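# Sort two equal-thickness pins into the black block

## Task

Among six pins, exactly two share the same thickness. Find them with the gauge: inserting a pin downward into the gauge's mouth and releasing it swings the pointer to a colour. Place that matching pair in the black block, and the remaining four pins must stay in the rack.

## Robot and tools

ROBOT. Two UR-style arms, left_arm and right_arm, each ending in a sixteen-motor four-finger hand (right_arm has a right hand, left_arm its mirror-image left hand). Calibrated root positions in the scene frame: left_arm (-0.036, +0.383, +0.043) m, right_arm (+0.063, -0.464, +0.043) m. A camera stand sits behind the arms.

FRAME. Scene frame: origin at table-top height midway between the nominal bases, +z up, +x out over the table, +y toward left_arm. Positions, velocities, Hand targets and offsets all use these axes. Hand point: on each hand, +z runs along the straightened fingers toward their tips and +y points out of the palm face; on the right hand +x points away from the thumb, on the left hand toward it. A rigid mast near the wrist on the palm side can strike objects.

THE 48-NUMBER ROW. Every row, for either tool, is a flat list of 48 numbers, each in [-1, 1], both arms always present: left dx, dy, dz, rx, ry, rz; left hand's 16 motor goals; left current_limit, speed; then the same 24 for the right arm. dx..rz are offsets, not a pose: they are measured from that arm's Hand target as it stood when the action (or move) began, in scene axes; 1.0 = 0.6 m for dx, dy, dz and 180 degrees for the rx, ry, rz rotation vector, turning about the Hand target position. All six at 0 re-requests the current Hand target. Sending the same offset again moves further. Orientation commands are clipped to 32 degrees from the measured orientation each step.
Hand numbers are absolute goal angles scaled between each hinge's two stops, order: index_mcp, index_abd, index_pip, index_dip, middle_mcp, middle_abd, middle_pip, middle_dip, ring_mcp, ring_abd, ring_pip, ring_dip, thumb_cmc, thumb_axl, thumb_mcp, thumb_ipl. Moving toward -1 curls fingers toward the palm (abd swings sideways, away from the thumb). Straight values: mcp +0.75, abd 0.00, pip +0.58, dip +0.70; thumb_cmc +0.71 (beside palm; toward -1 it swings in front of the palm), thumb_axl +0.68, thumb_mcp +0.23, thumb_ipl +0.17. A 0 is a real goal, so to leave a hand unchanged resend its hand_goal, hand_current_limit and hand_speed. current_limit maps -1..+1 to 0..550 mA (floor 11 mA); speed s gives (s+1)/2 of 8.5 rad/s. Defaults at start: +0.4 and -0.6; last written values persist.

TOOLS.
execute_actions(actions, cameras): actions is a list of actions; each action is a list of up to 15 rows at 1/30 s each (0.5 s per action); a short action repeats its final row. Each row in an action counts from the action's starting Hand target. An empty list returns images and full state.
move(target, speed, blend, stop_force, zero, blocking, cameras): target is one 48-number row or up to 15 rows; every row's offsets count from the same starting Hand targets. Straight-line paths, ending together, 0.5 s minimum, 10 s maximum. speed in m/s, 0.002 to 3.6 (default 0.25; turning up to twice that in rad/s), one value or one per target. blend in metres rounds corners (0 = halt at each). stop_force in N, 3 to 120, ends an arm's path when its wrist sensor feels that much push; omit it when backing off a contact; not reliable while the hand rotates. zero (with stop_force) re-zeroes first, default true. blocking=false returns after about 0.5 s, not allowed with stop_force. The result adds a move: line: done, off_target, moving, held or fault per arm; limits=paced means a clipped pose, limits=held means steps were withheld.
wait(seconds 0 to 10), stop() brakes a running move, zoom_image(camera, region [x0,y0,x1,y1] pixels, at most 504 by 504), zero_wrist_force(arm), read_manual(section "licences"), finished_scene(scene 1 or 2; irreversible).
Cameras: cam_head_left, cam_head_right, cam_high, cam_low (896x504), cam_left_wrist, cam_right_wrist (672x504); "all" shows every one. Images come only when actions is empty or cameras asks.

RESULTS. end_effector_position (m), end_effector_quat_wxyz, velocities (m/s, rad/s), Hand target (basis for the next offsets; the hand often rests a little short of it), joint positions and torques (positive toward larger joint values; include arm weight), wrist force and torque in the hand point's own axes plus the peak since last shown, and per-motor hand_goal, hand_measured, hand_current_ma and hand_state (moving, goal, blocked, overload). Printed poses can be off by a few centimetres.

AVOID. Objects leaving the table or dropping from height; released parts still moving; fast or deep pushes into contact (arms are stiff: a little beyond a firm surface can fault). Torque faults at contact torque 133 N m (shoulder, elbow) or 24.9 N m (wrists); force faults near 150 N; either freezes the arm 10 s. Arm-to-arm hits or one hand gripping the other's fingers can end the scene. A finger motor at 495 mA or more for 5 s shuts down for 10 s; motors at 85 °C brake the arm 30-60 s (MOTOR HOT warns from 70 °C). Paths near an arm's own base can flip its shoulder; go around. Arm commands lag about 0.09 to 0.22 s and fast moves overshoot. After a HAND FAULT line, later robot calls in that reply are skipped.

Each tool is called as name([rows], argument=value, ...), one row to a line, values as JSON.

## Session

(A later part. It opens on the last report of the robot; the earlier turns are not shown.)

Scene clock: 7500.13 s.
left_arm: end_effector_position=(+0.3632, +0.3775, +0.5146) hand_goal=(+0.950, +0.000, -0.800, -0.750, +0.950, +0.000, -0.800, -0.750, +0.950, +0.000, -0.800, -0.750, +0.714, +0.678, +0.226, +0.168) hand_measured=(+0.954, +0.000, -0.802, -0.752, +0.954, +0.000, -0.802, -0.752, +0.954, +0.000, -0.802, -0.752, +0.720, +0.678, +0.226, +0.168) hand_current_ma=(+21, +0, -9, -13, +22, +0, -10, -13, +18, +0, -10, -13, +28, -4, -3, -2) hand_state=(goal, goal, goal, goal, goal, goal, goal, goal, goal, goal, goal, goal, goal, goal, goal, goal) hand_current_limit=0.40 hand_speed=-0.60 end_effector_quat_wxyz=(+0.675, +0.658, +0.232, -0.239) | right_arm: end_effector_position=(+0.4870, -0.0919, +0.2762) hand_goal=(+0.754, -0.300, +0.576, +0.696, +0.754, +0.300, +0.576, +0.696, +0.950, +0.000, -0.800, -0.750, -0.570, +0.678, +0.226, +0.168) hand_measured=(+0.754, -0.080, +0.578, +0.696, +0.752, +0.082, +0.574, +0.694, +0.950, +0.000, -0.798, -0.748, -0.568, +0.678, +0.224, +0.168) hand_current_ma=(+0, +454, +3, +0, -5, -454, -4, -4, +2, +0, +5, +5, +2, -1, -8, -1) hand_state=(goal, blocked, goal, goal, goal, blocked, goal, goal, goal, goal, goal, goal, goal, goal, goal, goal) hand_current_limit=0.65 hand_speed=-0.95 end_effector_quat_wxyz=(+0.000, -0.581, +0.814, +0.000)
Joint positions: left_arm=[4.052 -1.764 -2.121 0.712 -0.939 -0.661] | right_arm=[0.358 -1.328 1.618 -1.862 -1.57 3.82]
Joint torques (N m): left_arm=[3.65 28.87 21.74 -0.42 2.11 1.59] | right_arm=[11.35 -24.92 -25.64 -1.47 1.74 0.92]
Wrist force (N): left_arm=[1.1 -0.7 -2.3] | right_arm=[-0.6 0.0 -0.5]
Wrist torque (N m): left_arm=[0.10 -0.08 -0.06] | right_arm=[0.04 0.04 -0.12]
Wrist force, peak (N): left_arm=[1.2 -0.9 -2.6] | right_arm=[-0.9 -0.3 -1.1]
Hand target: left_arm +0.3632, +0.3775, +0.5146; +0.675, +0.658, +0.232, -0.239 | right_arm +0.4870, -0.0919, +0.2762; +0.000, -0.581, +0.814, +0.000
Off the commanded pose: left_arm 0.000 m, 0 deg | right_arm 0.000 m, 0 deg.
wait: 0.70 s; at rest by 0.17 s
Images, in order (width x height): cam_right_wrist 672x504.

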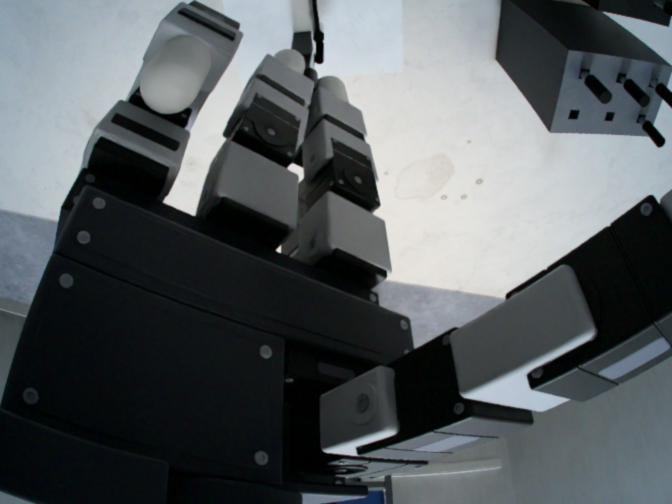

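move([
  [0,0,0,0,0,0, 0.95,0,-0.8,-0.75,0.95,0,-0.8,-0.75,0.95,0,-0.8,-0.75,0.714,0.678,0.226,0.168,0.4,-0.6, 0,0,0.06,0,0,0, 0.754,-0.3,0.576,0.696,0.754,0.3,0.576,0.696,0.95,0,-0.8,-0.75,-0.571,0.678,0.226,0.168,0.65,-0.95],
  [0,0,0,0,0,0, 0.95,0,-0.8,-0.75,0.95,0,-0.8,-0.75,0.95,0,-0.8,-0.75,0.714,0.678,0.226,0.168,0.4,-0.6, 0,0,0.1063,0,0,0, 0.754,-0.3,0.576,0.696,0.754,0.3,0.576,0.696,0.95,0,-0.8,-0.75,-0.571,0.678,0.226,0.168,0.65,-0.95],
  [0,0,0,0,0,0, 0.95,0,-0.8,-0.75,0.95,0,-0.8,-0.75,0.95,0,-0.8,-0.75,0.714,0.678,0.226,0.168,0.4,-0.6, -0.0527,0.3447,0.1063,0,0,0, 0.754,-0.3,0.576,0.696,0.754,0.3,0.576,0.696,0.95,0,-0.8,-0.75,-0.571,0.678,0.226,0.168,0.65,-0.95],
  [0,0,0,0,0,0, 0.95,0,-0.8,-0.75,0.95,0,-0.8,-0.75,0.95,0,-0.8,-0.75,0.714,0.678,0.226,0.168,0.4,-0.6, -0.0527,0.3447,0.0405,0,0,0, 0.754,-0.3,0.576,0.696,0.754,0.3,0.576,0.696,0.95,0,-0.8,-0.75,-0.571,0.678,0.226,0.168,0.65,-0.95],
], speed=[0.03,0.06,0.15,0.05], blend=[0.01,0.01,0.005,0], cameras=["cam_right_wrist","cam_left_wrist"])

zoom_image(camera="cam_right_wrist", region=[280, 10, 350, 80])

zoom_image(camera="cam_left_wrist", region=[160, 180, 240, 260])

Scene clock: 7519.33 s.
left_arm: end_effector_position=(+0.3632, +0.3775, +0.5146) hand_goal=(+0.950, +0.000, -0.800, -0.750, +0.950, +0.000, -0.800, -0.750, +0.950, +0.000, -0.800, -0.750, +0.714, +0.678, +0.226, +0.168) hand_measured=(+0.954, +0.000, -0.802, -0.752, +0.954, +0.000, -0.802, -0.752, +0.954, +0.000, -0.802, -0.752, +0.720, +0.678, +0.226, +0.168) hand_current_ma=(+21, +0, -9, -13, +22, +0, -10, -13, +18, +0, -10, -13, +28, -4, -3, -2) hand_state=(goal, goal, goal, goal, goal, goal, goal, goal, goal, goal, goal, goal, goal, goal, goal, goal) hand_current_limit=0.40 hand_speed=-0.60 end_effector_quat_wxyz=(+0.675, +0.658, +0.232, -0.239) | right_arm: end_effector_position=(+0.4553, +0.1149, +0.3006) hand_goal=(+0.754, -0.300, +0.576, +0.696, +0.754, +0.300, +0.576, +0.696, +0.950, +0.000, -0.800, -0.750, -0.570, +0.678, +0.226, +0.168) hand_measured=(+0.754, -0.082, +0.578, +0.696, +0.752, +0.082, +0.574, +0.694, +0.950, +0.000, -0.798, -0.748, -0.568, +0.678, +0.224, +0.168) hand_current_ma=(+0, +454, +3, +0, -5, -454, -4, -4, +2, +0, +5, +5, +2, -1, -8, -1) hand_state=(goal, blocked, goal, goal, goal, blocked, goal, goal, goal, goal, goal, goal, goal, goal, goal, goal) hand_current_limit=0.65 hand_speed=-0.95 end_effector_quat_wxyz=(+0.000, -0.581, +0.814, +0.000)
Joint positions: left_arm=[4.052 -1.764 -2.121 0.712 -0.939 -0.661] | right_arm=[0.668 -1.071 1.195 -1.695 -1.57 4.131]
Joint torques (N m): left_arm=[3.8 28.89 22.29 -0.52 2.38 1.5] | right_arm=[11.24 -33.31 -15 -3.92 0.5 1.15]
Wrist force (N): left_arm=[1.2 -0.7 -2.2] | right_arm=[-0.5 -0.5 -1.4]
Wrist torque (N m): left_arm=[0.09 -0.08 -0.05] | right_arm=[0.10 0.03 -0.11]
Wrist force, peak (N): left_arm=[1.3 -1.0 -2.4] | right_arm=[-0.3 -0.3 -2.2]
Hand target: left_arm +0.3632, +0.3775, +0.5146; +0.675, +0.658, +0.232, -0.239 | right_arm +0.4553, +0.1150, +0.3005; +0.000, -0.581, +0.814, +0.000
Off the commanded pose: left_arm 0.000 m, 0 deg | right_arm 0.000 m, 0 deg.
move: done
Images, in order (width x height): cam_left_wrist 672x504, cam_right_wrist 672x504.

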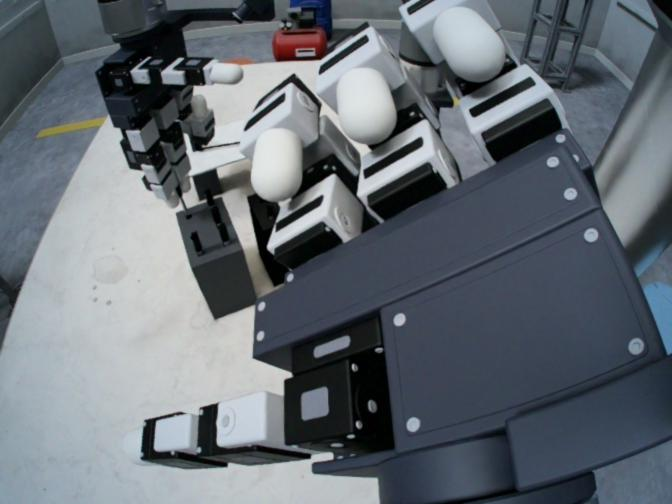

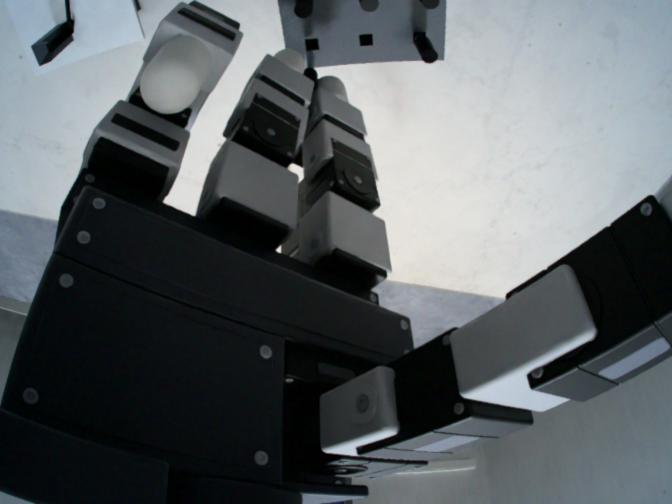

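Scaled by 7.200 from the camera's 672x504 image, which has a finer 960x720 frame.

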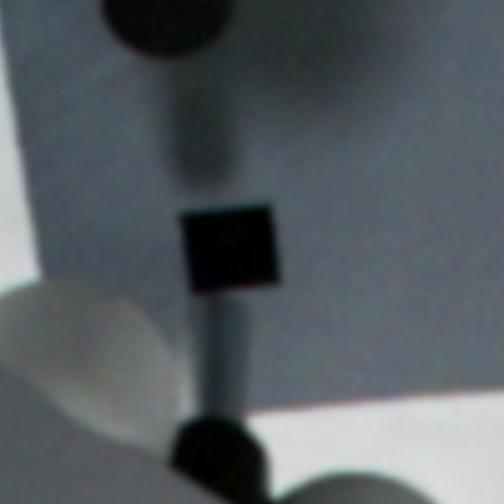

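Scaled by 6.300 from the camera's 672x504 image, which has a finer 960x720 frame.

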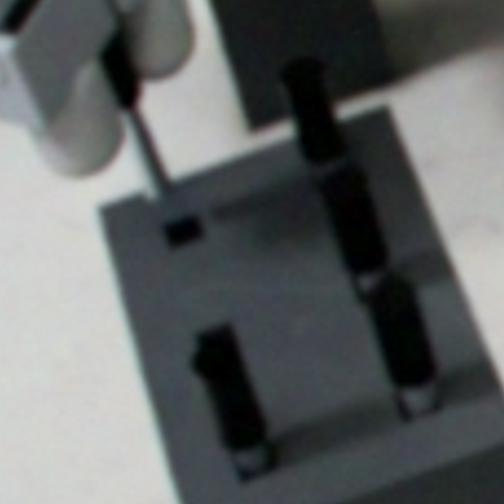

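move(target=[0,0,0,0,0,0, 0.95,0,-0.8,-0.75,0.95,0,-0.8,-0.75,0.95,0,-0.8,-0.75,0.714,0.678,0.226,0.168,0.4,-0.6, 0.001,0.0012,-0.056,0,0,0, 0.754,-0.3,0.576,0.696,0.754,0.3,0.576,0.696,0.95,0,-0.8,-0.75,-0.571,0.678,0.226,0.168,0.65,-0.95], speed=0.012, stop_force=4, cameras=["cam_right_wrist","cam_left_wrist"])

zoom_image(camera="cam_left_wrist", region=[160, 180, 240, 260])

Scene clock: 7531.67 s.
left_arm: end_effector_position=(+0.3632, +0.3775, +0.5146) hand_goal=(+0.950, +0.000, -0.800, -0.750, +0.950, +0.000, -0.800, -0.750, +0.950, +0.000, -0.800, -0.750, +0.714, +0.678, +0.226, +0.168) hand_measured=(+0.954, +0.000, -0.802, -0.752, +0.954, +0.000, -0.802, -0.752, +0.954, +0.000, -0.802, -0.752, +0.720, +0.678, +0.226, +0.168) hand_current_ma=(+21, +0, -9, -13, +22, +0, -10, -13, +18, +0, -10, -13, +28, -4, -3, -2) hand_state=(goal, goal, goal, goal, goal, goal, goal, goal, goal, goal, goal, goal, goal, goal, goal, goal) hand_current_limit=0.40 hand_speed=-0.60 end_effector_quat_wxyz=(+0.675, +0.658, +0.232, -0.239) | right_arm: end_effector_position=(+0.4556, +0.1153, +0.2867) hand_goal=(+0.754, -0.300, +0.576, +0.696, +0.754, +0.300, +0.576, +0.696, +0.950, +0.000, -0.800, -0.750, -0.570, +0.678, +0.226, +0.168) hand_measured=(+0.754, -0.082, +0.578, +0.696, +0.752, +0.082, +0.574, +0.694, +0.950, +0.000, -0.798, -0.748, -0.568, +0.678, +0.224, +0.168) hand_current_ma=(+0, +454, +3, +0, -5, -454, -4, -4, +2, +0, +5, +5, +2, -1, -8, -1) hand_state=(goal, blocked, goal, goal, goal, blocked, goal, goal, goal, goal, goal, goal, goal, goal, goal, goal) hand_current_limit=0.65 hand_speed=-0.95 end_effector_quat_wxyz=(+0.000, -0.581, +0.814, +0.000)
Joint positions: left_arm=[4.052 -1.764 -2.121 0.712 -0.939 -0.661] | right_arm=[0.669 -1.065 1.222 -1.728 -1.57 4.131]
Joint torques (N m): left_arm=[4.4 27.71 20.76 -0.52 2.18 1.45] | right_arm=[8.78 -50.54 -26.59 -1.19 0.98 0.8]
Wrist force (N): left_arm=[1.2 -1.0 -2.3] | right_arm=[-0.3 -0.3 -1.2]
Wrist torque (N m): left_arm=[0.06 -0.09 -0.05] | right_arm=[0.11 0.00 -0.10]
Wrist force, peak (N): left_arm=[1.2 -1.0 -2.3] | right_arm=[0.2 -0.5 -7.5]
Hand target: left_arm +0.3632, +0.3775, +0.5146; +0.675, +0.658, +0.232, -0.239 | right_arm +0.4556, +0.1153, +0.2867; +0.000, -0.581, +0.814, +0.000 (not the last commanded pose)
Off the commanded pose: left_arm 0.000 m, 0 deg | right_arm 0.020 m, 0 deg.
move: contact (right_arm)
Images, in order (width x height): cam_left_wrist 672x504, cam_right_wrist 672x504.

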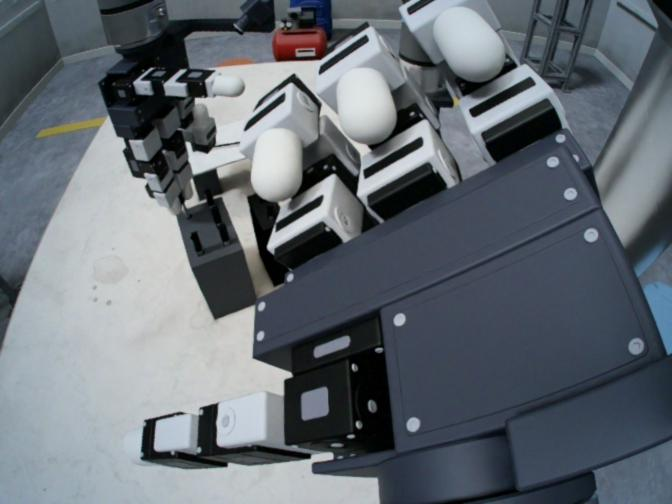

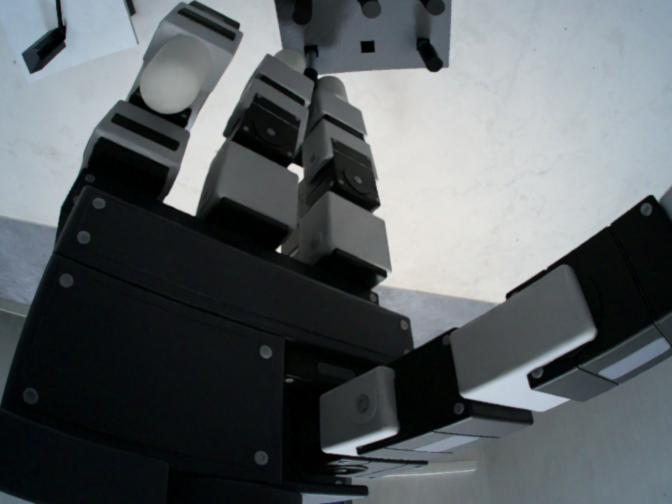

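Scaled by 6.300 from the camera's 672x504 image, which has a finer 960x720 frame.

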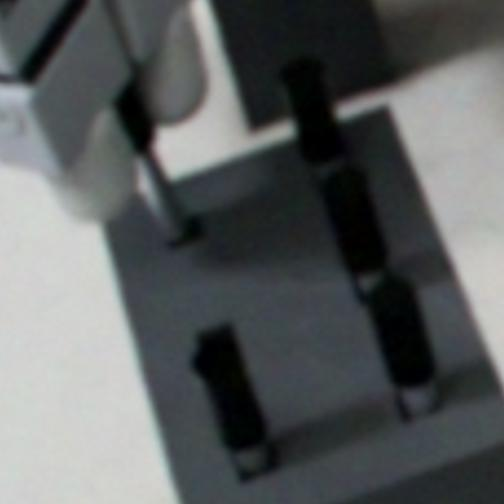

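zoom_image(camera="cam_right_wrist", region=[280, 10, 350, 80])

zoom_image(camera="cam_left_wrist", region=[175, 195, 205, 225])

Scaled by 7.200 from the camera's 672x504 image, which has a finer 960x720 frame.

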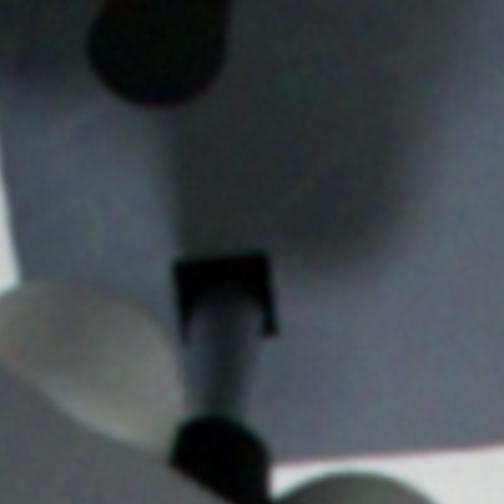

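Scaled by 16.800 from the camera's 672x504 image, which has a finer 960x720 frame.

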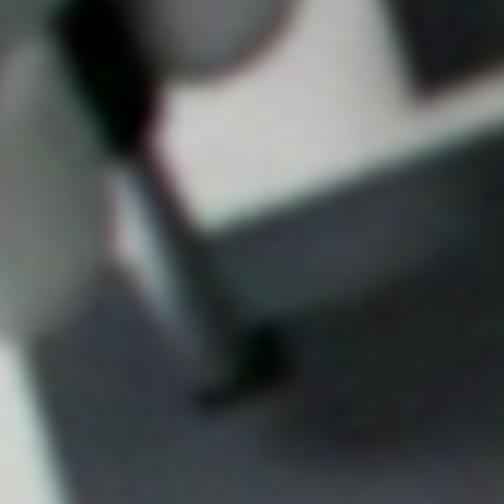

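move([
  [0,0,0,0,0,0, 0.95,0,-0.8,-0.75,0.95,0,-0.8,-0.75,0.95,0,-0.8,-0.75,0.714,0.678,0.226,0.168,0.4,-0.6, 0,0,0.005,0,0,0, 0.754,-0.3,0.576,0.696,0.754,0.3,0.576,0.696,0.95,0,-0.8,-0.75,-0.571,0.678,0.226,0.168,0.65,-0.95],
  [0,0,0,0,0,0, 0.95,0,-0.8,-0.75,0.95,0,-0.8,-0.75,0.95,0,-0.8,-0.75,0.714,0.678,0.226,0.168,0.4,-0.6, -0.0026,-0.0009,0.005,0,0,0, 0.754,-0.3,0.576,0.696,0.754,0.3,0.576,0.696,0.95,0,-0.8,-0.75,-0.571,0.678,0.226,0.168,0.65,-0.95],
], speed=0.02)

move(target=[0,0,0,0,0,0, 0.95,0,-0.8,-0.75,0.95,0,-0.8,-0.75,0.95,0,-0.8,-0.75,0.714,0.678,0.226,0.168,0.4,-0.6, 0,0,-0.0375,0,0,0, 0.754,-0.3,0.576,0.696,0.754,0.3,0.576,0.696,0.95,0,-0.8,-0.75,-0.571,0.678,0.226,0.168,0.65,-0.95], speed=0.012, stop_force=4, cameras=["cam_right_wrist","cam_left_wrist"])

zoom_image(camera="cam_left_wrist", region=[160, 180, 240, 260])

zoom_image(camera="cam_right_wrist", region=[280, 10, 350, 80])

Scene clock: 7544.60 s.
left_arm: end_effector_position=(+0.3632, +0.3775, +0.5146) hand_goal=(+0.950, +0.000, -0.800, -0.750, +0.950, +0.000, -0.800, -0.750, +0.950, +0.000, -0.800, -0.750, +0.714, +0.678, +0.226, +0.168) hand_measured=(+0.954, +0.000, -0.802, -0.752, +0.954, +0.000, -0.802, -0.752, +0.954, +0.000, -0.802, -0.752, +0.720, +0.678, +0.226, +0.168) hand_current_ma=(+21, +0, -9, -13, +22, +0, -10, -13, +18, +0, -10, -13, +28, -4, -3, -2) hand_state=(goal, goal, goal, goal, goal, goal, goal, goal, goal, goal, goal, goal, goal, goal, goal, goal) hand_current_limit=0.40 hand_speed=-0.60 end_effector_quat_wxyz=(+0.675, +0.658, +0.232, -0.239) | right_arm: end_effector_position=(+0.4542, +0.1148, +0.2897) hand_goal=(+0.754, -0.300, +0.576, +0.696, +0.754, +0.300, +0.576, +0.696, +0.950, +0.000, -0.800, -0.750, -0.570, +0.678, +0.226, +0.168) hand_measured=(+0.754, -0.082, +0.578, +0.696, +0.752, +0.082, +0.574, +0.694, +0.950, +0.000, -0.798, -0.748, -0.568, +0.678, +0.224, +0.168) hand_current_ma=(+0, +454, +3, +0, -5, -454, -4, -4, +2, +0, +5, +5, +2, -1, -8, -1) hand_state=(goal, blocked, goal, goal, goal, blocked, goal, goal, goal, goal, goal, goal, goal, goal, goal, goal) hand_current_limit=0.65 hand_speed=-0.95 end_effector_quat_wxyz=(+0.000, -0.581, +0.814, +0.000)
Joint positions: left_arm=[4.052 -1.764 -2.121 0.712 -0.939 -0.661] | right_arm=[0.669 -1.07 1.221 -1.723 -1.57 4.132]
Joint torques (N m): left_arm=[4.36 28.4 21.01 -0.73 2.16 1.38] | right_arm=[11.34 -50.45 -13.92 -3.93 0.99 1.21]
Wrist force (N): left_arm=[0.9 -0.6 -2.1] | right_arm=[-0.3 -0.1 -1.1]
Wrist torque (N m): left_arm=[0.09 -0.06 -0.07] | right_arm=[0.14 0.00 -0.10]
Wrist force, peak (N): left_arm=[1.3 -0.8 -2.5] | right_arm=[-0.4 -0.4 -1.6]
Hand target: left_arm +0.3632, +0.3775, +0.5146; +0.675, +0.658, +0.232, -0.239 | right_arm +0.4540, +0.1147, +0.2897; +0.000, -0.581, +0.814, +0.000
Off the commanded pose: left_arm 0.000 m, 0 deg | right_arm 0.000 m, 0 deg.
move: done

Scene clock: 7547.50 s.
left_arm: end_effector_position=(+0.3632, +0.3775, +0.5146) hand_goal=(+0.950, +0.000, -0.800, -0.750, +0.950, +0.000, -0.800, -0.750, +0.950, +0.000, -0.800, -0.750, +0.714, +0.678, +0.226, +0.168) hand_measured=(+0.954, +0.000, -0.802, -0.752, +0.954, +0.000, -0.802, -0.752, +0.954, +0.000, -0.802, -0.752, +0.720, +0.678, +0.226, +0.168) hand_current_ma=(+21, +0, -9, -13, +22, +0, -10, -13, +18, +0, -10, -13, +28, -4, -3, -2) hand_state=(goal, goal, goal, goal, goal, goal, goal, goal, goal, goal, goal, goal, goal, goal, goal, goal) hand_current_limit=0.40 hand_speed=-0.60 end_effector_quat_wxyz=(+0.675, +0.658, +0.232, -0.239) | right_arm: end_effector_position=(+0.4540, +0.1147, +0.2672) hand_goal=(+0.754, -0.300, +0.576, +0.696, +0.754, +0.300, +0.576, +0.696, +0.950, +0.000, -0.800, -0.750, -0.570, +0.678, +0.226, +0.168) hand_measured=(+0.754, -0.082, +0.578, +0.696, +0.752, +0.082, +0.574, +0.694, +0.950, +0.000, -0.798, -0.748, -0.568, +0.678, +0.224, +0.168) hand_current_ma=(+0, +454, +3, +0, -5, -454, -4, -4, +2, +0, +5, +5, +2, -1, -8, -1) hand_state=(goal, blocked, goal, goal, goal, blocked, goal, goal, goal, goal, goal, goal, goal, goal, goal, goal) hand_current_limit=0.65 hand_speed=-0.95 end_effector_quat_wxyz=(+0.000, -0.581, +0.814, +0.000)
Joint positions: left_arm=[4.052 -1.764 -2.121 0.712 -0.939 -0.661] | right_arm=[0.669 -1.06 1.265 -1.776 -1.57 4.132]
Joint torques (N m): left_arm=[3.92 27.78 21.3 -0.85 2.23 1.35] | right_arm=[9.83 -33.99 -14.96 -4.04 -0.86 1.03]
Wrist force (N): left_arm=[1.0 -0.9 -2.3] | right_arm=[-0.4 -0.5 -1.2]
Wrist torque (N m): left_arm=[0.08 -0.07 -0.06] | right_arm=[0.09 0.01 -0.09]
Wrist force, peak (N): left_arm=[1.1 -0.6 -2.5] | right_arm=[-0.4 -0.7 -1.6]
Hand target: left_arm +0.3632, +0.3775, +0.5146; +0.675, +0.658, +0.232, -0.239 | right_arm +0.4540, +0.1147, +0.2672; +0.000, -0.581, +0.814, +0.000
Off the commanded pose: left_arm 0.000 m, 0 deg | right_arm 0.000 m, 0 deg.
move: done
Images, in order (width x height): cam_left_wrist 672x504, cam_right_wrist 672x504.

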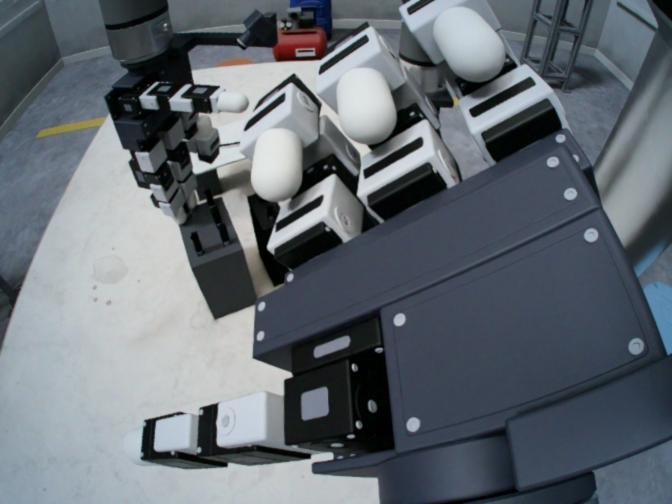

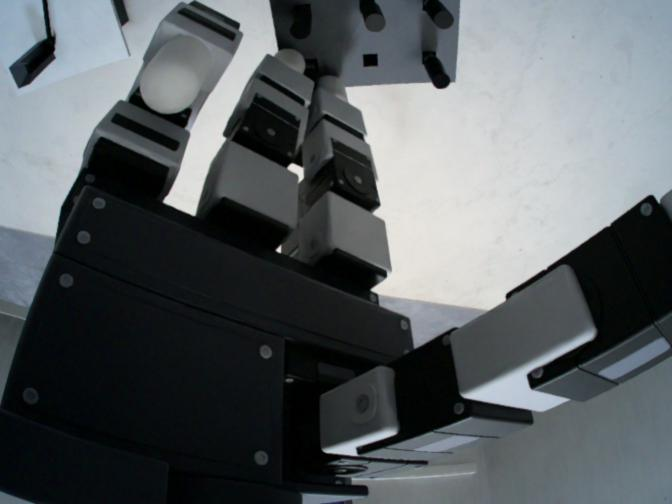

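Scaled by 6.300 from the camera's 672x504 image, which has a finer 960x720 frame.

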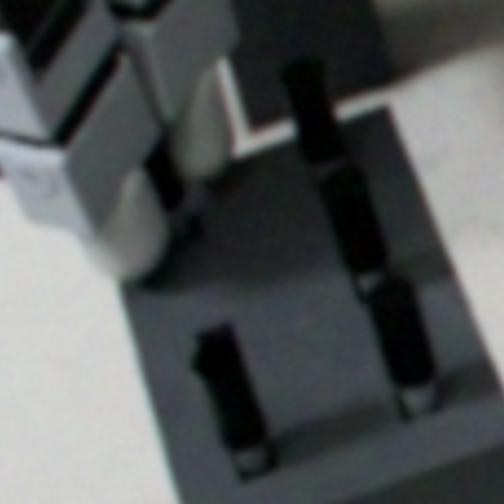

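Scaled by 7.200 from the camera's 672x504 image, which has a finer 960x720 frame.

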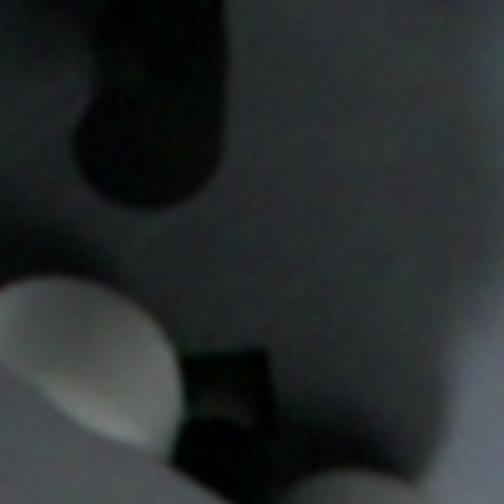

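move(target=[0,0,0,0,0,0, 0.95,0,-0.8,-0.75,0.95,0,-0.8,-0.75,0.95,0,-0.8,-0.75,0.714,0.678,0.226,0.168,0.4,-0.6, 0,0,0,0,0,0, 0.754,-0.02,0.576,0.696,0.754,0.02,0.576,0.696,0.95,0,-0.8,-0.75,-0.571,0.678,0.226,0.168,0.5,-0.85], speed=0.02)

move([
  [0,0,0,0,0,0, 0.95,0,-0.8,-0.75,0.95,0,-0.8,-0.75,0.95,0,-0.8,-0.75,0.714,0.678,0.226,0.168,0.4,-0.6, 0,0,0.05,0,0,0, 0.754,-0.02,0.576,0.696,0.754,0.02,0.576,0.696,0.95,0,-0.8,-0.75,-0.571,0.678,0.226,0.168,0.5,-0.85],
  [0,0,0,0,0,0, 0.95,0,-0.8,-0.75,0.95,0,-0.8,-0.75,0.95,0,-0.8,-0.75,0.714,0.678,0.226,0.168,0.4,-0.6, 0,0,0.0895,0,0,0, 0.754,-0.02,0.576,0.696,0.754,0.02,0.576,0.696,0.95,0,-0.8,-0.75,-0.571,0.678,0.226,0.168,0.5,-0.85],
  [0,0,0,0,0,0, 0.95,0,-0.8,-0.75,0.95,0,-0.8,-0.75,0.95,0,-0.8,-0.75,0.714,0.678,0.226,0.168,0.4,-0.6, -0.0537,0.1205,0.0713,0,0,0, 0.754,-0.02,0.576,0.696,0.754,0.02,0.576,0.696,0.95,0,-0.8,-0.75,-0.571,0.678,0.226,0.168,0.5,-0.85],
], speed=[0.03,0.08,0.1], blend=[0.005,0.005,0], cameras=["cam_right_wrist","cam_left_wrist"])

zoom_image(camera="cam_left_wrist", region=[160, 180, 240, 260])

zoom_image(camera="cam_right_wrist", region=[250, 0, 390, 120])

Scene clock: 7557.00 s.
left_arm: end_effector_position=(+0.3632, +0.3775, +0.5146) hand_goal=(+0.950, +0.000, -0.800, -0.750, +0.950, +0.000, -0.800, -0.750, +0.950, +0.000, -0.800, -0.750, +0.714, +0.678, +0.226, +0.168) hand_measured=(+0.954, +0.000, -0.802, -0.752, +0.954, +0.000, -0.802, -0.752, +0.954, +0.000, -0.802, -0.752, +0.720, +0.678, +0.226, +0.168) hand_current_ma=(+21, +0, -9, -13, +22, +0, -10, -13, +18, +0, -10, -13, +28, -4, -3, -2) hand_state=(goal, goal, goal, goal, goal, goal, goal, goal, goal, goal, goal, goal, goal, goal, goal, goal) hand_current_limit=0.40 hand_speed=-0.60 end_effector_quat_wxyz=(+0.675, +0.658, +0.232, -0.239) | right_arm: end_effector_position=(+0.4540, +0.1147, +0.2672) hand_goal=(+0.754, -0.020, +0.576, +0.696, +0.754, +0.020, +0.576, +0.696, +0.950, +0.000, -0.800, -0.750, -0.570, +0.678, +0.226, +0.168) hand_measured=(+0.754, -0.022, +0.578, +0.696, +0.752, +0.022, +0.574, +0.694, +0.950, +0.000, -0.798, -0.748, -0.568, +0.678, +0.224, +0.168) hand_current_ma=(+0, -5, +3, +0, -5, +5, -4, -4, +2, +0, +5, +5, +2, -1, -8, -1) hand_state=(goal, goal, goal, goal, goal, goal, goal, goal, goal, goal, goal, goal, goal, goal, goal, goal) hand_current_limit=0.50 hand_speed=-0.85 end_effector_quat_wxyz=(+0.000, -0.581, +0.814, +0.000)
Joint positions: left_arm=[4.052 -1.764 -2.121 0.712 -0.939 -0.661] | right_arm=[0.669 -1.06 1.265 -1.776 -1.57 4.132]
Joint torques (N m): left_arm=[3.79 28.86 21.53 -0.94 2.17 1.62] | right_arm=[5.18 -34.35 -15.75 -3.91 -0.85 1.27]
Wrist force (N): left_arm=[0.8 -0.7 -2.3] | right_arm=[-0.2 -0.4 -1.4]
Wrist torque (N m): left_arm=[0.09 -0.03 -0.08] | right_arm=[0.12 -0.02 -0.07]
Wrist force, peak (N): left_arm=[0.8 -0.7 -2.7] | right_arm=[-0.4 -0.2 -1.7]
Hand target: left_arm +0.3632, +0.3775, +0.5146; +0.675, +0.658, +0.232, -0.239 | right_arm +0.4540, +0.1147, +0.2672; +0.000, -0.581, +0.814, +0.000
Off the commanded pose: left_arm 0.000 m, 0 deg | right_arm 0.000 m, 0 deg.
move: done

Scene clock: 7559.73 s.
left_arm: end_effector_position=(+0.3632, +0.3775, +0.5146) hand_goal=(+0.950, +0.000, -0.800, -0.750, +0.950, +0.000, -0.800, -0.750, +0.950, +0.000, -0.800, -0.750, +0.714, +0.678, +0.226, +0.168) hand_measured=(+0.954, +0.000, -0.802, -0.752, +0.954, +0.000, -0.802, -0.752, +0.954, +0.000, -0.802, -0.752, +0.720, +0.678, +0.226, +0.168) hand_current_ma=(+21, +0, -9, -13, +22, +0, -10, -13, +18, +0, -10, -13, +28, -4, -3, -2) hand_state=(goal, goal, goal, goal, goal, goal, goal, goal, goal, goal, goal, goal, goal, goal, goal, goal) hand_current_limit=0.40 hand_speed=-0.60 end_effector_quat_wxyz=(+0.675, +0.658, +0.232, -0.239) | right_arm: end_effector_position=(+0.4218, +0.1869, +0.3100) hand_goal=(+0.754, -0.020, +0.576, +0.696, +0.754, +0.020, +0.576, +0.696, +0.950, +0.000, -0.800, -0.750, -0.570, +0.678, +0.226, +0.168) hand_measured=(+0.754, -0.022, +0.578, +0.696, +0.752, +0.022, +0.574, +0.694, +0.950, +0.000, -0.798, -0.748, -0.568, +0.678, +0.224, +0.168) hand_current_ma=(+0, -5, +3, +0, -5, +5, -4, -4, +2, +0, +5, +5, +2, -1, -8, -1) hand_state=(goal, goal, goal, goal, goal, goal, goal, goal, goal, goal, goal, goal, goal, goal, goal, goal) hand_current_limit=0.50 hand_speed=-0.85 end_effector_quat_wxyz=(+0.000, -0.581, +0.814, +0.000)
Joint positions: left_arm=[4.052 -1.764 -2.121 0.712 -0.939 -0.661] | right_arm=[0.776 -0.979 1.027 -1.619 -1.57 4.238]
Joint torques (N m): left_arm=[4.6 28.4 21.53 -0.92 2.17 1.47] | right_arm=[11.61 -36.86 -25.92 -1.17 -2.27 1.22]
Wrist force (N): left_arm=[1.1 -0.7 -2.3] | right_arm=[-0.9 -0.4 -2.0]
Wrist torque (N m): left_arm=[0.10 -0.08 -0.06] | right_arm=[0.16 0.10 -0.16]
Wrist force, peak (N): left_arm=[1.2 -0.8 -2.4] | right_arm=[-0.6 -0.6 -2.3]
Hand target: left_arm +0.3632, +0.3775, +0.5146; +0.675, +0.658, +0.232, -0.239 | right_arm +0.4218, +0.1870, +0.3100; +0.000, -0.581, +0.814, +0.000
Off the commanded pose: left_arm 0.000 m, 0 deg | right_arm 0.000 m, 0 deg.
move: done
Images, in order (width x height): cam_left_wrist 672x504, cam_right_wrist 672x504.

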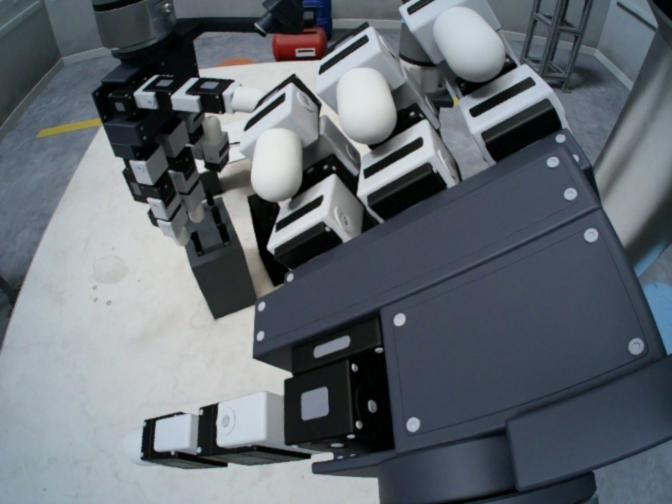

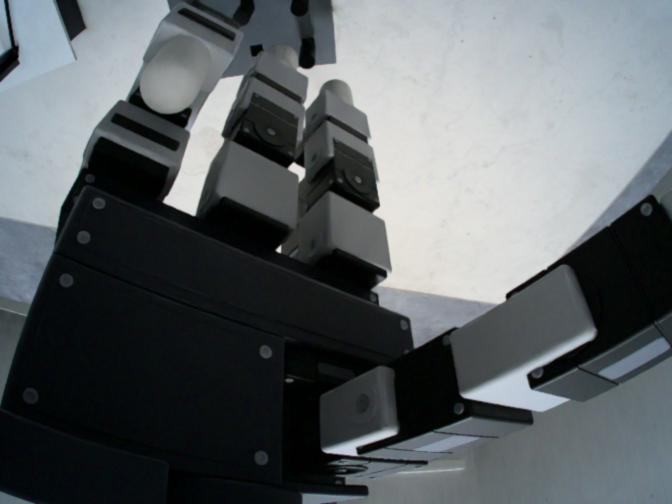

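Scaled by 6.300 from the camera's 672x504 image, which has a finer 960x720 frame.

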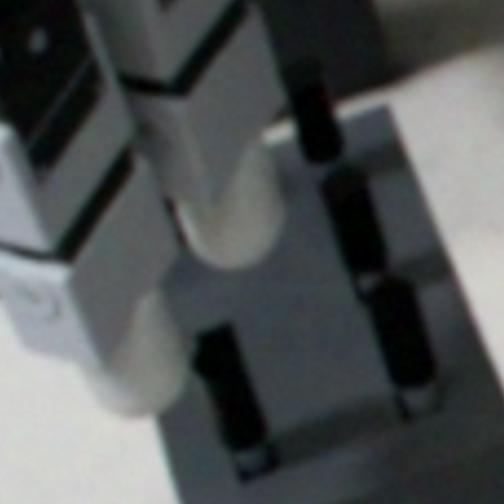

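Scaled by 3.600 from the camera's 672x504 image, which has a finer 960x720 frame.

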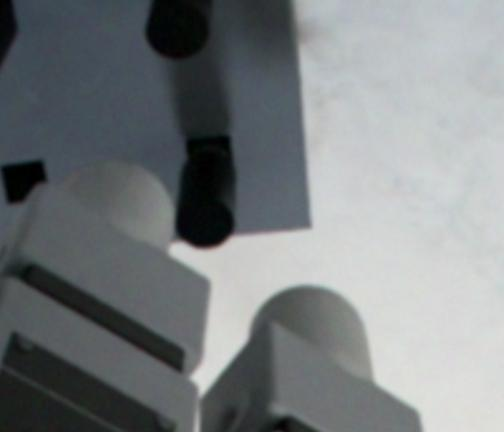

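move([
  [0,0,0,0,0,0, 0.95,0,-0.8,-0.75,0.95,0,-0.8,-0.75,0.95,0,-0.8,-0.75,0.714,0.678,0.226,0.168,0.4,-0.6, 0.0047,-0.0018,-0.005,0,0,0, 0.754,-0.02,0.576,0.696,0.754,0.02,0.576,0.696,0.95,0,-0.8,-0.75,-0.571,0.678,0.226,0.168,0.5,-0.85],
  [0,0,0,0,0,0, 0.95,0,-0.8,-0.75,0.95,0,-0.8,-0.75,0.95,0,-0.8,-0.75,0.714,0.678,0.226,0.168,0.4,-0.6, 0.0047,-0.0018,-0.0417,0,0,0, 0.754,-0.02,0.576,0.696,0.754,0.02,0.576,0.696,0.95,0,-0.8,-0.75,-0.571,0.678,0.226,0.168,0.5,-0.85],
], speed=[0.03,0.04], cameras=["cam_right_wrist"])

zoom_image(camera="cam_right_wrist", region=[250, 0, 390, 120])

Scene clock: 7567.23 s.
left_arm: end_effector_position=(+0.3632, +0.3775, +0.5146) hand_goal=(+0.950, +0.000, -0.800, -0.750, +0.950, +0.000, -0.800, -0.750, +0.950, +0.000, -0.800, -0.750, +0.714, +0.678, +0.226, +0.168) hand_measured=(+0.954, +0.000, -0.802, -0.752, +0.954, +0.000, -0.802, -0.752, +0.954, +0.000, -0.802, -0.752, +0.720, +0.678, +0.226, +0.168) hand_current_ma=(+21, +0, -9, -13, +22, +0, -10, -13, +18, +0, -10, -13, +28, -4, -3, -2) hand_state=(goal, goal, goal, goal, goal, goal, goal, goal, goal, goal, goal, goal, goal, goal, goal, goal) hand_current_limit=0.40 hand_speed=-0.60 end_effector_quat_wxyz=(+0.675, +0.658, +0.232, -0.239) | right_arm: end_effector_position=(+0.4246, +0.1859, +0.2851) hand_goal=(+0.754, -0.020, +0.576, +0.696, +0.754, +0.020, +0.576, +0.696, +0.950, +0.000, -0.800, -0.750, -0.570, +0.678, +0.226, +0.168) hand_measured=(+0.754, -0.022, +0.578, +0.696, +0.752, +0.022, +0.574, +0.694, +0.950, +0.000, -0.798, -0.748, -0.568, +0.678, +0.224, +0.168) hand_current_ma=(+0, -5, +3, +0, -5, +5, -4, -4, +2, +0, +5, +5, +2, -1, -8, -1) hand_state=(goal, goal, goal, goal, goal, goal, goal, goal, goal, goal, goal, goal, goal, goal, goal, goal) hand_current_limit=0.50 hand_speed=-0.85 end_effector_quat_wxyz=(+0.000, -0.581, +0.814, +0.000)
Joint positions: left_arm=[4.052 -1.764 -2.121 0.712 -0.939 -0.661] | right_arm=[0.772 -0.971 1.078 -1.678 -1.57 4.235]
Joint torques (N m): left_arm=[3.94 28.76 21.56 -0.99 2.21 1.53] | right_arm=[-9.75 -37.47 -15.63 -3.88 -0.55 -0.53]
Wrist force (N): left_arm=[1.0 -0.4 -2.1] | right_arm=[-0.5 -0.4 -1.6]
Wrist torque (N m): left_arm=[0.13 -0.05 -0.08] | right_arm=[0.13 0.04 -0.01]
Wrist force, peak (N): left_arm=[1.1 -0.7 -2.5] | right_arm=[-0.6 -0.6 -2.3]
Hand target: left_arm +0.3632, +0.3775, +0.5146; +0.675, +0.658, +0.232, -0.239 | right_arm +0.4246, +0.1859, +0.2850; +0.000, -0.581, +0.814, +0.000
Off the commanded pose: left_arm 0.000 m, 0 deg | right_arm 0.000 m, 0 deg.
move: done
Images, in order (width x height): cam_right_wrist 672x504.

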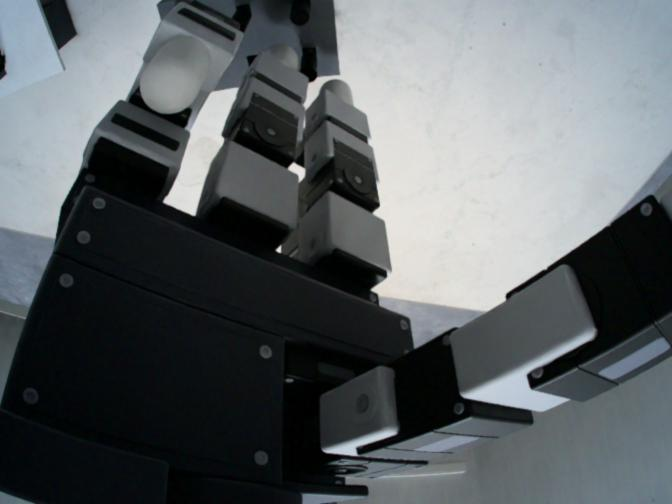

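Scaled by 3.600 from the camera's 672x504 image, which has a finer 960x720 frame.

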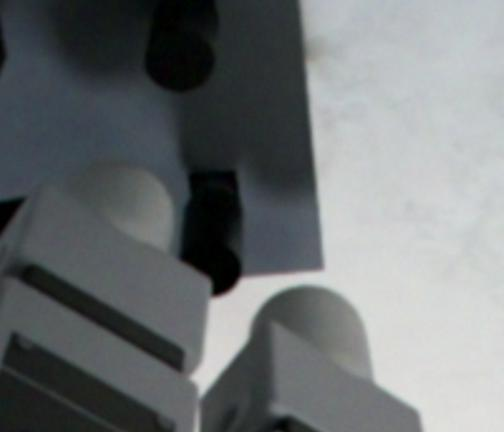

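move(target=[0,0,0,0,0,0, 0.95,0,-0.8,-0.75,0.95,0,-0.8,-0.75,0.95,0,-0.8,-0.75,0.714,0.678,0.226,0.168,0.4,-0.6, 0.0006,-0.0014,-0.038,0,0,0, 0.754,-0.03,0.576,0.696,0.754,0.03,0.576,0.696,0.95,0,-0.8,-0.75,-0.571,0.678,0.226,0.168,0.5,-0.85], speed=0.012, stop_force=3, cameras=["cam_right_wrist"])

zoom_image(camera="cam_right_wrist", region=[250, 0, 390, 120])

Scene clock: 7574.17 s.
left_arm: end_effector_position=(+0.3632, +0.3775, +0.5146) hand_goal=(+0.950, +0.000, -0.800, -0.750, +0.950, +0.000, -0.800, -0.750, +0.950, +0.000, -0.800, -0.750, +0.714, +0.678, +0.226, +0.168) hand_measured=(+0.954, +0.000, -0.802, -0.752, +0.954, +0.000, -0.802, -0.752, +0.954, +0.000, -0.802, -0.752, +0.720, +0.678, +0.226, +0.168) hand_current_ma=(+21, +0, -9, -13, +22, +0, -10, -13, +18, +0, -10, -13, +28, -4, -3, -2) hand_state=(goal, goal, goal, goal, goal, goal, goal, goal, goal, goal, goal, goal, goal, goal, goal, goal) hand_current_limit=0.40 hand_speed=-0.60 end_effector_quat_wxyz=(+0.675, +0.658, +0.232, -0.239) | right_arm: end_effector_position=(+0.4249, +0.1852, +0.2664) hand_goal=(+0.754, -0.030, +0.576, +0.696, +0.754, +0.030, +0.576, +0.696, +0.950, +0.000, -0.800, -0.750, -0.570, +0.678, +0.226, +0.168) hand_measured=(+0.754, -0.026, +0.578, +0.696, +0.750, +0.036, +0.574, +0.694, +0.950, +0.000, -0.798, -0.748, -0.568, +0.678, +0.224, +0.168) hand_current_ma=(+0, +5, +3, +0, -7, +11, -4, -4, +2, +0, +5, +5, +2, -1, -8, -1) hand_state=(goal, goal, goal, goal, goal, goal, goal, goal, goal, goal, goal, goal, goal, goal, goal, goal) hand_current_limit=0.50 hand_speed=-0.85 end_effector_quat_wxyz=(+0.000, -0.581, +0.814, +0.000)
Joint positions: left_arm=[4.052 -1.764 -2.121 0.712 -0.939 -0.661] | right_arm=[0.771 -0.966 1.118 -1.723 -1.57 4.234]
Joint torques (N m): left_arm=[3.88 27.93 21.07 -1.12 2.23 1.46] | right_arm=[-0.68 -53.74 -26.02 -1.29 0.49 0.67]
Wrist force (N): left_arm=[1.3 -0.6 -2.1] | right_arm=[0.1 -0.5 -3.2]
Wrist torque (N m): left_arm=[0.09 -0.09 -0.04] | right_arm=[0.22 -0.01 0.07]
Wrist force, peak (N): left_arm=[0.9 -0.8 -2.6] | right_arm=[0.7 -0.6 -9.7]
Hand target: left_arm +0.3632, +0.3775, +0.5146; +0.675, +0.658, +0.232, -0.239 | right_arm +0.4249, +0.1853, +0.2664; +0.000, -0.581, +0.814, +0.000 (not the last commanded pose)
Off the commanded pose: left_arm 0.000 m, 0 deg | right_arm 0.004 m, 0 deg.
move: contact (right_arm)
Images, in order (width x height): cam_right_wrist 672x504.

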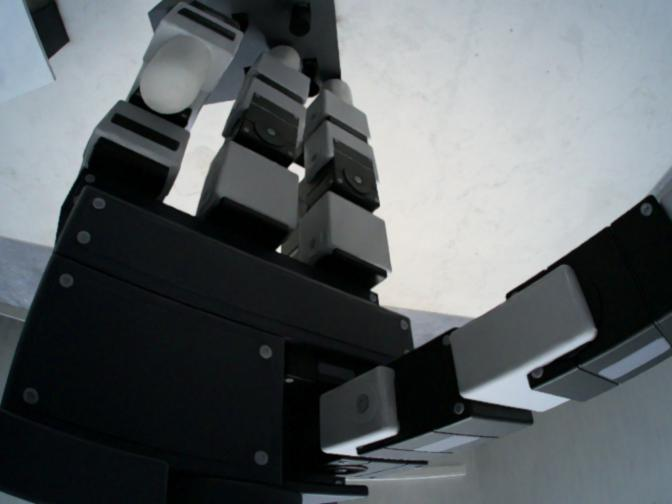

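Scaled by 3.600 from the camera's 672x504 image, which has a finer 960x720 frame.

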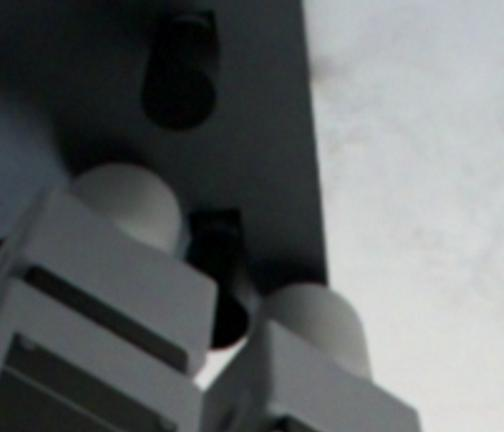

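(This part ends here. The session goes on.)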